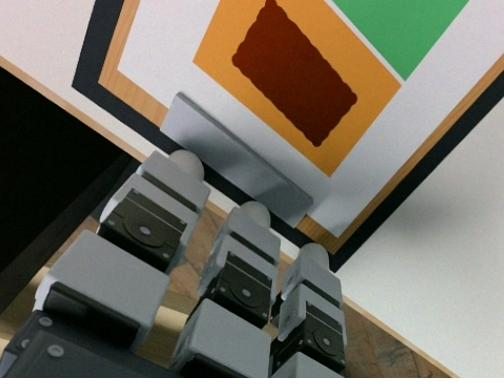

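>>> {"op": "move", "data": {"arm1": {"joints": {"joint1_rad": 1.079, "joint2_rad": 1.758, "joint3_rad": 1.206, "joint4_rad": -0.997, "joint6_rad": -0.641}, "min_time_s": 2.5}, "cameras": ["arm1_cam_wrist","room_a"]}}

>>> {"op": "zoom_image", "data": {"camera": "arm1_cam_wrist", "region": [130, 0, 466, 252]}}

Scene clock: 423.87 s.
Joint torques (N m): arm1=[0.09 -9.82 11.71 0.23 -0.12 0.15] | arm2=[-0.62 -4.6 7.3 -0.02 -0.08 0.12] | arm3=[0.62 -13.86 16.23 1.21 0.14 -0.04]
Motor temperatures (°C): arm1=[24 28 35 24 24 26] | arm2=[28 24 33 28 25 24] | arm3=[26 27 45 25 24 24]
Heat: arm1: hottest joint3_rad 35 °C; arm2: hottest joint3_rad 33 °C; arm3: hottest joint3_rad 45 °C.
move: arm1 done
Joint velocities: within noise
arm1.joint_positions: joint1_rad=+1.062 joint2_rad=+1.738 joint3_rad=+1.161 joint4_rad=-0.996 joint5_rad=+0.004 joint6_rad=-0.662 hand_index_mcp=+0.755 hand_index_abd=+0.001 hand_index_pip=+0.578 hand_index_dip=+0.695 hand_middle_mcp=+0.767 hand_middle_abd=+0.001 hand_middle_pip=+0.586 hand_middle_dip=+0.699 hand_ring_mcp=+0.768 hand_ring_abd=+0.001 hand_ring_pip=+0.587 hand_ring_dip=+0.700 hand_thumb_cmc=+0.712 hand_thumb_axl=+0.680 hand_thumb_mcp=+0.213 hand_thumb_ipl=+0.164 hand_current_limit=+0.700 hand_speed=-0.800
arm1.joint_status: all done
arm1.hand_state: goal,goal,goal,goal,goal,goal,goal,goal,goal,goal,goal,goal,goal,goal,goal,goal
arm1.index_mcp_current_ma: 0
arm1.index_abd_current_ma: 0
arm1.index_pip_current_ma: 0
arm1.index_dip_current_ma: -1
arm1.middle_mcp_current_ma: 16
arm1.middle_abd_current_ma: 0
arm1.middle_pip_current_ma: 7
arm1.middle_dip_current_ma: 2
arm1.ring_mcp_current_ma: 20
arm1.ring_abd_current_ma: 1
arm1.ring_pip_current_ma: 9
arm1.ring_dip_current_ma: 3
arm1.thumb_cmc_current_ma: -1
arm1.thumb_axl_current_ma: 1
arm1.thumb_mcp_current_ma: -18
arm1.thumb_ipl_current_ma: -5
arm1.hand_goal_index_mcp: 0.754
arm1.hand_goal_index_abd: 0.000
arm1.hand_goal_index_pip: 0.578
arm1.hand_goal_index_dip: 0.696
arm1.hand_goal_middle_mcp: 0.754
arm1.hand_goal_middle_abd: 0.000
arm1.hand_goal_middle_pip: 0.578
arm1.hand_goal_middle_dip: 0.696
arm1.hand_goal_ring_mcp: 0.754
arm1.hand_goal_ring_abd: 0.000
arm1.hand_goal_ring_pip: 0.578
arm1.hand_goal_ring_dip: 0.696
arm1.hand_goal_thumb_cmc: 0.714
arm1.hand_goal_thumb_axl: 0.678
arm1.hand_goal_thumb_mcp: 0.224
arm1.hand_goal_thumb_ipl: 0.168
arm1.hand: x=-0.1042 y=+1.6876 z=+0.8371 quat_wxyz=(+0.000, -0.245, +0.969, +0.006) (m; scene frame)
arm1.hand_target: x=-0.1096 y=+1.7068 z=+0.8446 quat_wxyz=(+0.002, -0.243, +0.970, +0.018) (m; scene frame)
arm1.hand_status: not commanded
arm2, arm3: as last shown
pictures: arm1_cam_wrist, room_a
Images, in order (width x height): arm1_cam_wrist 672x504, room_a 672x504.

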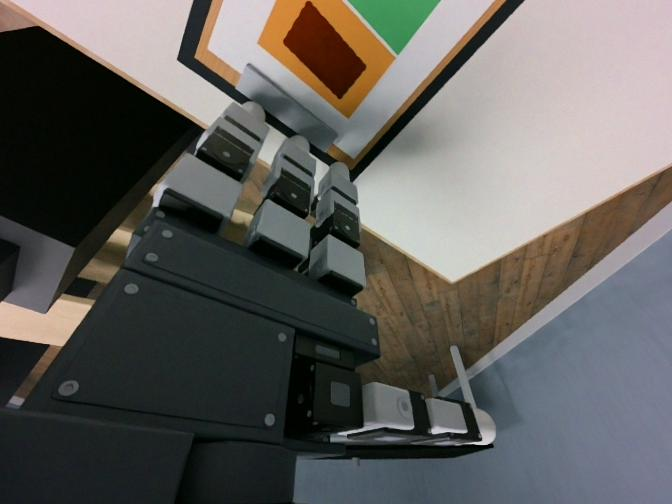

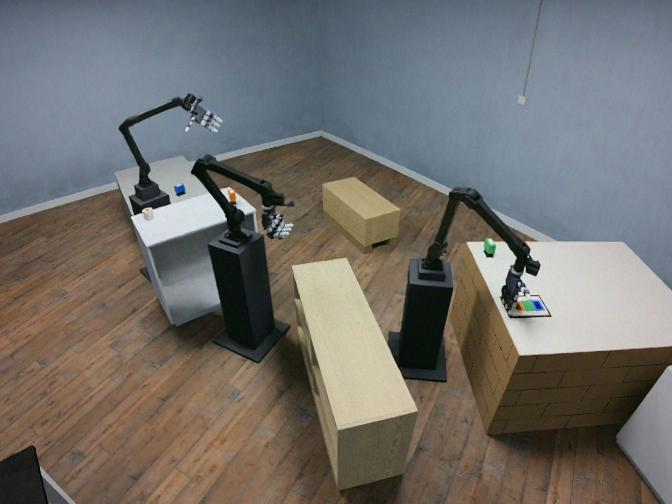

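Scaled by 1.500 from the camera's 672x504 image, which has a finer 960x720 frame.

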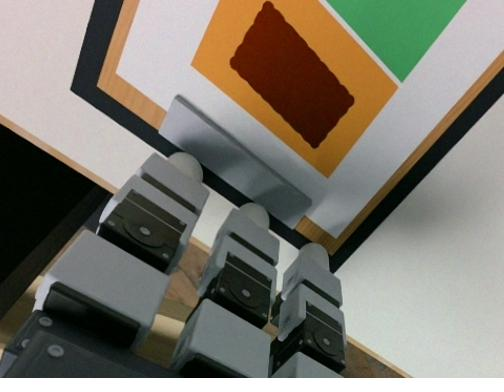

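>>> {"op": "move", "data": {"arm1": {"joints": {"joint2_rad": 1.588, "joint3_rad": 1.208, "joint4_rad": -1.146}, "min_time_s": 1.5}, "cameras": ["arm1_cam_wrist"]}}

>>> {"op": "move", "data": {"arm1": {"joints": {"joint1_rad": 2.614, "joint2_rad": 1.423, "joint3_rad": 1.300, "joint4_rad": -1.402, "joint6_rad": 0.015}, "min_time_s": 4}, "cameras": ["arm1_cam_wrist", "room_a", "room_b"]}}

Scene clock: 426.87 s.
Joint torques (N m): arm1=[-0.26 -11.05 11.89 -0.1 -0.1 0.09] | arm2=[-0.56 -4.48 7.3 -0.03 -0.08 0.13] | arm3=[0.5 -13.8 16.23 1.21 0.15 -0.04]
Motor temperatures (°C): arm1=[24 28 35 24 24 26] | arm2=[28 24 33 28 25 24] | arm3=[26 27 45 25 24 24]
Heat: arm1: hottest joint3_rad 35 °C; arm2: hottest joint3_rad 33 °C; arm3: hottest joint3_rad 45 °C.
move: arm1 done
Joint velocities: within noise
arm1.joint_positions: joint1_rad=+1.066 joint2_rad=+1.600 joint3_rad=+1.168 joint4_rad=-1.138 joint5_rad=+0.003 joint6_rad=-0.658 hand_index_mcp=+0.755 hand_index_abd=+0.001 hand_index_pip=+0.578 hand_index_dip=+0.695 hand_middle_mcp=+0.755 hand_middle_abd=+0.001 hand_middle_pip=+0.580 hand_middle_dip=+0.699 hand_ring_mcp=+0.755 hand_ring_abd=+0.001 hand_ring_pip=+0.580 hand_ring_dip=+0.699 hand_thumb_cmc=+0.712 hand_thumb_axl=+0.680 hand_thumb_mcp=+0.213 hand_thumb_ipl=+0.164 hand_current_limit=+0.700 hand_speed=-0.800
arm1.joint_status: all done
arm1.hand_state: goal,goal,goal,goal,goal,goal,goal,goal,goal,goal,goal,goal,goal,goal,goal,goal
arm1.index_mcp_current_ma: 0
arm1.index_abd_current_ma: 0
arm1.index_pip_current_ma: 0
arm1.index_dip_current_ma: -1
arm1.middle_mcp_current_ma: 0
arm1.middle_abd_current_ma: 0
arm1.middle_pip_current_ma: 1
arm1.middle_dip_current_ma: 2
arm1.ring_mcp_current_ma: 0
arm1.ring_abd_current_ma: 1
arm1.ring_pip_current_ma: 1
arm1.ring_dip_current_ma: 2
arm1.thumb_cmc_current_ma: -1
arm1.thumb_axl_current_ma: 1
arm1.thumb_mcp_current_ma: -18
arm1.thumb_ipl_current_ma: -5
arm1.hand_goal_index_mcp: 0.754
arm1.hand_goal_index_abd: 0.000
arm1.hand_goal_index_pip: 0.578
arm1.hand_goal_index_dip: 0.696
arm1.hand_goal_middle_mcp: 0.754
arm1.hand_goal_middle_abd: 0.000
arm1.hand_goal_middle_pip: 0.578
arm1.hand_goal_middle_dip: 0.696
arm1.hand_goal_ring_mcp: 0.754
arm1.hand_goal_ring_abd: 0.000
arm1.hand_goal_ring_pip: 0.578
arm1.hand_goal_ring_dip: 0.696
arm1.hand_goal_thumb_cmc: 0.714
arm1.hand_goal_thumb_axl: 0.678
arm1.hand_goal_thumb_mcp: 0.224
arm1.hand_goal_thumb_ipl: 0.168
arm1.hand: x=-0.1093 y=+1.6636 z=+0.8996 quat_wxyz=(+0.000, -0.245, +0.969, +0.008) (m; scene frame)
arm1.hand_target: x=-0.1131 y=+1.6783 z=+0.9230 quat_wxyz=(+0.007, -0.243, +0.970, +0.028) (m; scene frame)
arm1.hand_status: not commanded
arm2, arm3: as last shown
pictures: arm1_cam_wrist
Images, in order (width x height): arm1_cam_wrist 672x504.

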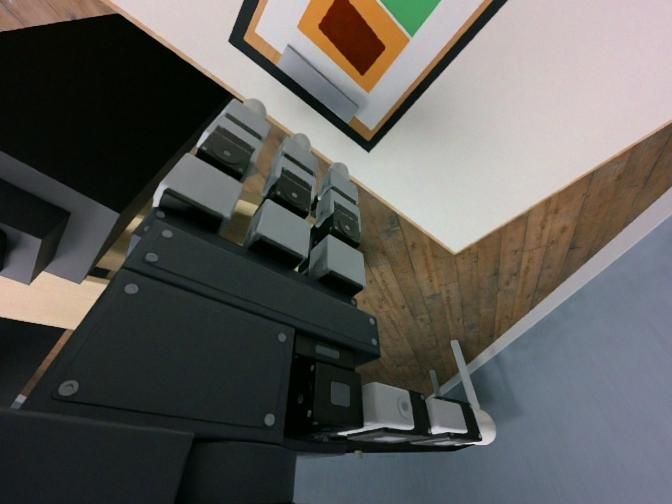

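Scene clock: 431.37 s.
Joint torques (N m): arm1=[-1.44 -9.58 12.83 -0.13 0.09 0.03] | arm2=[-0.62 -4.54 7.31 -0.03 -0.08 0.13] | arm3=[0.56 -13.86 16.23 1.2 0.14 -0.04]
Motor temperatures (°C): arm1=[24 28 36 24 24 26] | arm2=[28 24 33 28 25 24] | arm3=[26 27 45 25 24 24]
Heat: arm1: hottest joint3_rad 36 °C; arm2: hottest joint3_rad 33 °C; arm3: hottest joint3_rad 45 °C.
move: arm1 done
Joint velocities: within noise
arm1.joint_positions: joint1_rad=+2.610 joint2_rad=+1.438 joint3_rad=+1.256 joint4_rad=-1.394 joint5_rad=+0.001 joint6_rad=-0.002 hand_index_mcp=+0.755 hand_index_abd=+0.001 hand_index_pip=+0.578 hand_index_dip=+0.695 hand_middle_mcp=+0.755 hand_middle_abd=+0.001 hand_middle_pip=+0.580 hand_middle_dip=+0.699 hand_ring_mcp=+0.755 hand_ring_abd=+0.001 hand_ring_pip=+0.580 hand_ring_dip=+0.699 hand_thumb_cmc=+0.712 hand_thumb_axl=+0.680 hand_thumb_mcp=+0.213 hand_thumb_ipl=+0.164 hand_current_limit=+0.700 hand_speed=-0.800
arm1.joint_status: all done
arm1.hand_state: goal,goal,goal,goal,goal,goal,goal,goal,goal,goal,goal,goal,goal,goal,goal,goal
arm1.index_mcp_current_ma: 0
arm1.index_abd_current_ma: 0
arm1.index_pip_current_ma: 0
arm1.index_dip_current_ma: -1
arm1.middle_mcp_current_ma: 0
arm1.middle_abd_current_ma: 0
arm1.middle_pip_current_ma: 1
arm1.middle_dip_current_ma: 2
arm1.ring_mcp_current_ma: 0
arm1.ring_abd_current_ma: 1
arm1.ring_pip_current_ma: 1
arm1.ring_dip_current_ma: 2
arm1.thumb_cmc_current_ma: -1
arm1.thumb_axl_current_ma: 1
arm1.thumb_mcp_current_ma: -18
arm1.thumb_ipl_current_ma: -5
arm1.hand_goal_index_mcp: 0.754
arm1.hand_goal_index_abd: 0.000
arm1.hand_goal_index_pip: 0.578
arm1.hand_goal_index_dip: 0.696
arm1.hand_goal_middle_mcp: 0.754
arm1.hand_goal_middle_abd: 0.000
arm1.hand_goal_middle_pip: 0.578
arm1.hand_goal_middle_dip: 0.696
arm1.hand_goal_ring_mcp: 0.754
arm1.hand_goal_ring_abd: 0.000
arm1.hand_goal_ring_pip: 0.578
arm1.hand_goal_ring_dip: 0.696
arm1.hand_goal_thumb_cmc: 0.714
arm1.hand_goal_thumb_axl: 0.678
arm1.hand_goal_thumb_mcp: 0.224
arm1.hand_goal_thumb_ipl: 0.168
arm1.hand: x=-0.6471 y=+1.2514 z=+0.9965 quat_wxyz=(+0.003, -0.638, +0.770, +0.007) (m; scene frame)
arm1.hand_target: x=-0.6566 y=+1.2523 z=+1.0235 quat_wxyz=(-0.013, -0.633, +0.774, +0.026) (m; scene frame)
arm1.hand_status: not commanded
arm2, arm3: as last shown
pictures: arm1_cam_wrist, room_a, room_b
Images, in order (width x height): arm1_cam_wrist 672x504, room_a 672x504, room_b 672x504.

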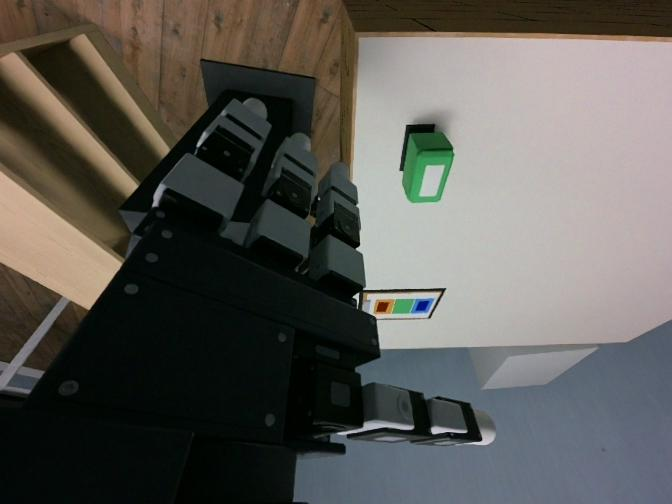

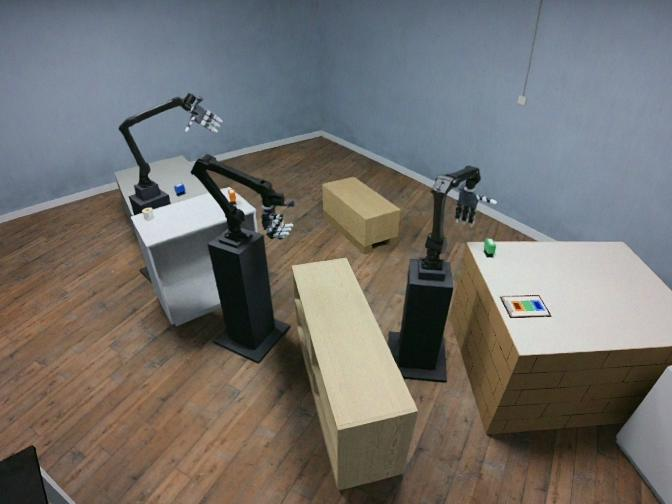

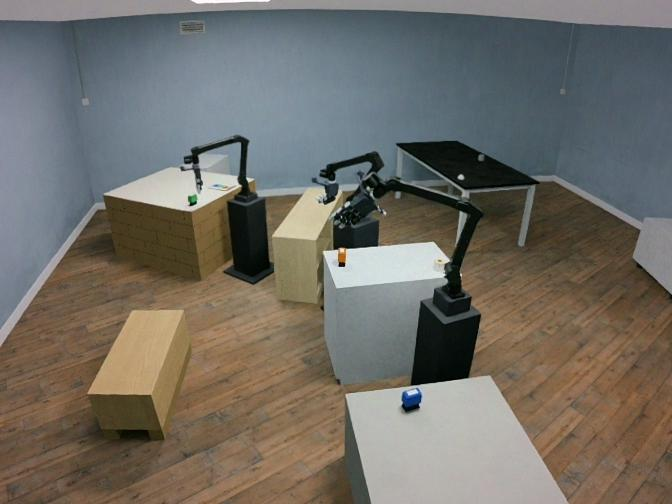

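>>> {"op": "move", "data": {"cameras": ["arm1_cam_wrist","room_a","room_b"]}}

Scene clock: 432.30 s.
Joint torques (N m): arm1=[-1.38 -9.64 12.79 -0.1 0.08 0.1] | arm2=[-0.56 -4.54 7.3 -0.05 -0.08 0.13] | arm3=[0.62 -13.86 16.23 1.2 0.14 -0.04]
Motor temperatures (°C): arm1=[24 28 36 24 24 26] | arm2=[28 24 33 28 25 24] | arm3=[26 27 45 25 24 24]
Heat: arm1: hottest joint3_rad 36 °C; arm2: hottest joint3_rad 33 °C; arm3: hottest joint3_rad 45 °C.
Joint velocities: within noise
arm1.joint_positions: joint1_rad=+2.610 joint2_rad=+1.438 joint3_rad=+1.256 joint4_rad=-1.394 joint5_rad=+0.001 joint6_rad=-0.002 hand_index_mcp=+0.755 hand_index_abd=+0.001 hand_index_pip=+0.578 hand_index_dip=+0.695 hand_middle_mcp=+0.755 hand_middle_abd=+0.001 hand_middle_pip=+0.580 hand_middle_dip=+0.699 hand_ring_mcp=+0.755 hand_ring_abd=+0.001 hand_ring_pip=+0.580 hand_ring_dip=+0.699 hand_thumb_cmc=+0.712 hand_thumb_axl=+0.680 hand_thumb_mcp=+0.213 hand_thumb_ipl=+0.164 hand_current_limit=+0.700 hand_speed=-0.800
arm1.joint_status: all done
arm1.hand_state: goal,goal,goal,goal,goal,goal,goal,goal,goal,goal,goal,goal,goal,goal,goal,goal
arm1.index_mcp_current_ma: 0
arm1.index_abd_current_ma: 0
arm1.index_pip_current_ma: 0
arm1.index_dip_current_ma: -1
arm1.middle_mcp_current_ma: 0
arm1.middle_abd_current_ma: 0
arm1.middle_pip_current_ma: 1
arm1.middle_dip_current_ma: 2
arm1.ring_mcp_current_ma: 0
arm1.ring_abd_current_ma: 1
arm1.ring_pip_current_ma: 1
arm1.ring_dip_current_ma: 2
arm1.thumb_cmc_current_ma: -1
arm1.thumb_axl_current_ma: 1
arm1.thumb_mcp_current_ma: -18
arm1.thumb_ipl_current_ma: -5
arm1.hand_goal_index_mcp: 0.754
arm1.hand_goal_index_abd: 0.000
arm1.hand_goal_index_pip: 0.578
arm1.hand_goal_index_dip: 0.696
arm1.hand_goal_middle_mcp: 0.754
arm1.hand_goal_middle_abd: 0.000
arm1.hand_goal_middle_pip: 0.578
arm1.hand_goal_middle_dip: 0.696
arm1.hand_goal_ring_mcp: 0.754
arm1.hand_goal_ring_abd: 0.000
arm1.hand_goal_ring_pip: 0.578
arm1.hand_goal_ring_dip: 0.696
arm1.hand_goal_thumb_cmc: 0.714
arm1.hand_goal_thumb_axl: 0.678
arm1.hand_goal_thumb_mcp: 0.224
arm1.hand_goal_thumb_ipl: 0.168
arm1.hand: x=-0.6471 y=+1.2514 z=+0.9965 quat_wxyz=(+0.003, -0.638, +0.770, +0.007) (m; scene frame)
arm1.hand_target: x=-0.6566 y=+1.2523 z=+1.0235 quat_wxyz=(-0.013, -0.633, +0.774, +0.026) (m; scene frame)
arm1.hand_status: not commanded
arm2.joint_positions: joint1_rad=-1.280 joint2_rad=+1.008 joint3_rad=+0.625 joint4_rad=-1.152 joint5_rad=+0.002 joint6_rad=+0.005 hand_index_mcp=+0.192 hand_index_abd=-0.002 hand_index_pip=-0.117 hand_index_dip=+0.410 hand_middle_mcp=+0.193 hand_middle_abd=-0.002 hand_middle_pip=-0.117 hand_middle_dip=+0.409 hand_ring_mcp=+0.194 hand_ring_abd=-0.002 hand_ring_pip=-0.117 hand_ring_dip=+0.410 hand_thumb_cmc=-0.568 hand_thumb_axl=+0.679 hand_thumb_mcp=+0.220 hand_thumb_ipl=-0.802 hand_current_limit=+0.700 hand_speed=-0.880
arm2.joint_status: not commanded
arm2.hand_state: goal,goal,goal,goal,goal,goal,goal,goal,goal,goal,goal,goal,goal,goal,goal,goal
arm2.index_mcp_current_ma: 58
arm2.index_abd_current_ma: -6
arm2.index_pip_current_ma: 27
arm2.index_dip_current_ma: 12
arm2.middle_mcp_current_ma: 63
arm2.middle_abd_current_ma: -7
arm2.middle_pip_current_ma: 25
arm2.middle_dip_current_ma: 10
arm2.ring_mcp_current_ma: 66
arm2.ring_abd_current_ma: -4
arm2.ring_pip_current_ma: 25
arm2.ring_dip_current_ma: 13
arm2.thumb_cmc_current_ma: 6
arm2.thumb_axl_current_ma: 4
arm2.thumb_mcp_current_ma: -17
arm2.thumb_ipl_current_ma: 10
arm2.hand_goal_index_mcp: 0.178
arm2.hand_goal_index_abd: 0.000
arm2.hand_goal_index_pip: -0.124
arm2.hand_goal_index_dip: 0.406
arm2.hand_goal_middle_mcp: 0.178
arm2.hand_goal_middle_abd: 0.000
arm2.hand_goal_middle_pip: -0.124
arm2.hand_goal_middle_dip: 0.406
arm2.hand_goal_ring_mcp: 0.178
arm2.hand_goal_ring_abd: 0.000
arm2.hand_goal_ring_pip: -0.124
arm2.hand_goal_ring_dip: 0.406
arm2.hand_goal_thumb_cmc: -0.570
arm2.hand_goal_thumb_axl: 0.678
arm2.hand_goal_thumb_mcp: 0.224
arm2.hand_goal_thumb_ipl: -0.804
arm2.hand: x=+0.1345 y=+0.3231 z=+0.9596 quat_wxyz=(+0.004, +0.151, -0.988, -0.016) (m; scene frame)
arm2.hand_target: x=+0.1384 y=+0.3195 z=+0.9586 quat_wxyz=(+0.004, +0.144, -0.989, -0.012) (m; scene frame)
arm2.hand_status: not commanded
arm3.joint_positions: joint1_rad=-0.453 joint2_rad=+1.347 joint3_rad=+1.634 joint4_rad=-0.983 joint5_rad=+0.015 joint6_rad=+1.042 hand_index_mcp=+0.755 hand_index_abd=+0.000 hand_index_pip=+0.577 hand_index_dip=+0.696 hand_middle_mcp=+0.756 hand_middle_abd=+0.000 hand_middle_pip=+0.577 hand_middle_dip=+0.696 hand_ring_mcp=+0.756 hand_ring_abd=+0.000 hand_ring_pip=+0.577 hand_ring_dip=+0.696 hand_thumb_cmc=+0.715 hand_thumb_axl=+0.677 hand_thumb_mcp=+0.225 hand_thumb_ipl=+0.168 hand_current_limit=+0.400 hand_speed=-0.600
arm3.joint_status: not commanded
arm3.hand_state: goal,goal,goal,goal,goal,goal,goal,goal,goal,goal,goal,goal,goal,goal,goal,goal
arm3.index_mcp_current_ma: 2
arm3.index_abd_current_ma: 0
arm3.index_pip_current_ma: 1
arm3.index_dip_current_ma: 0
arm3.middle_mcp_current_ma: 3
arm3.middle_abd_current_ma: 0
arm3.middle_pip_current_ma: 1
arm3.middle_dip_current_ma: 0
arm3.ring_mcp_current_ma: 3
arm3.ring_abd_current_ma: 0
arm3.ring_pip_current_ma: 1
arm3.ring_dip_current_ma: 0
arm3.thumb_cmc_current_ma: 2
arm3.thumb_axl_current_ma: -1
arm3.thumb_mcp_current_ma: -2
arm3.thumb_ipl_current_ma: -1
arm3.hand_goal_index_mcp: 0.754
arm3.hand_goal_index_abd: 0.000
arm3.hand_goal_index_pip: 0.576
arm3.hand_goal_index_dip: 0.696
arm3.hand_goal_middle_mcp: 0.754
arm3.hand_goal_middle_abd: 0.000
arm3.hand_goal_middle_pip: 0.576
arm3.hand_goal_middle_dip: 0.696
arm3.hand_goal_ring_mcp: 0.754
arm3.hand_goal_ring_abd: 0.000
arm3.hand_goal_ring_pip: 0.576
arm3.hand_goal_ring_dip: 0.696
arm3.hand_goal_thumb_cmc: 0.714
arm3.hand_goal_thumb_axl: 0.678
arm3.hand_goal_thumb_mcp: 0.226
arm3.hand_goal_thumb_ipl: 0.168
arm3.hand: x=-0.4257 y=-0.7152 z=+1.3526 quat_wxyz=(-0.339, +0.086, +0.901, +0.256) (m; scene frame)
arm3.hand_target: x=-0.4266 y=-0.7165 z=+1.3735 quat_wxyz=(-0.348, +0.086, +0.896, +0.263) (m; scene frame)
arm3.hand_status: not commanded
pictures: arm1_cam_wrist, room_a, room_b
Images, in order (width x height): arm1_cam_wrist 672x504, room_a 672x504, room_b 672x504.

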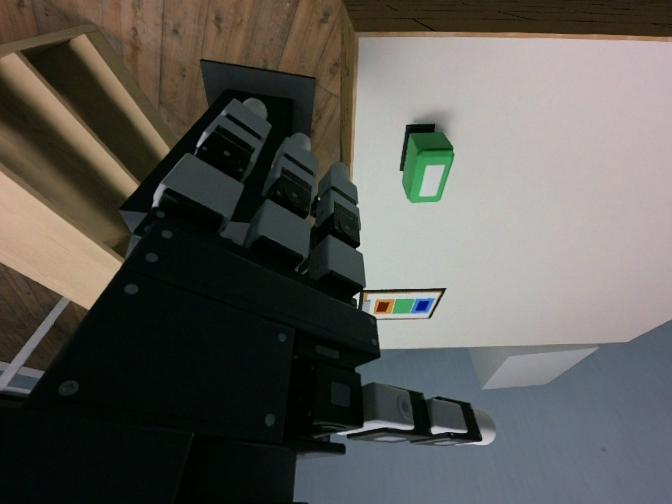

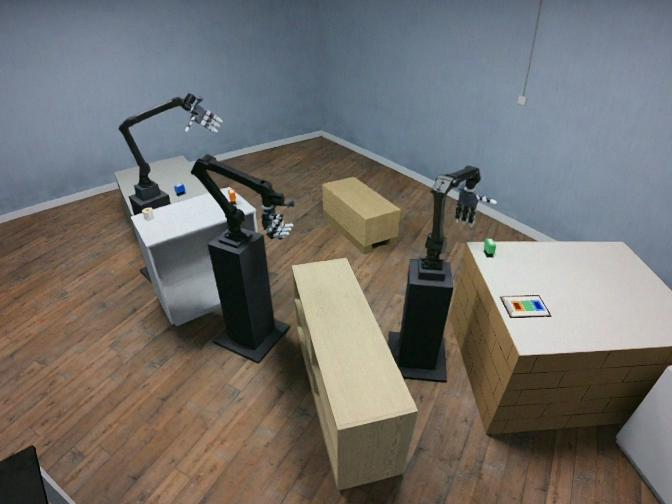

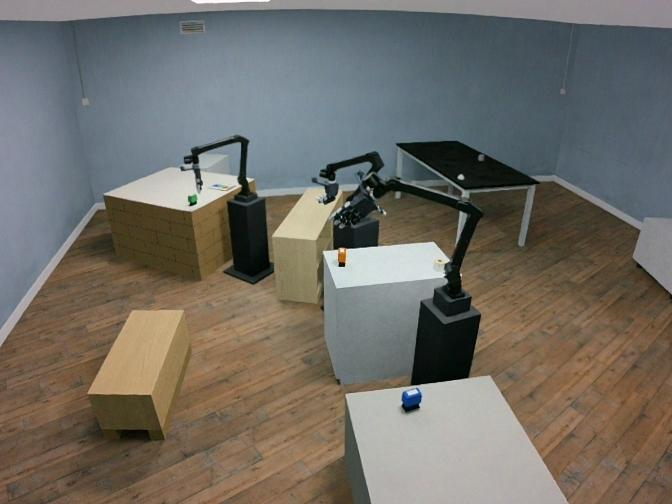

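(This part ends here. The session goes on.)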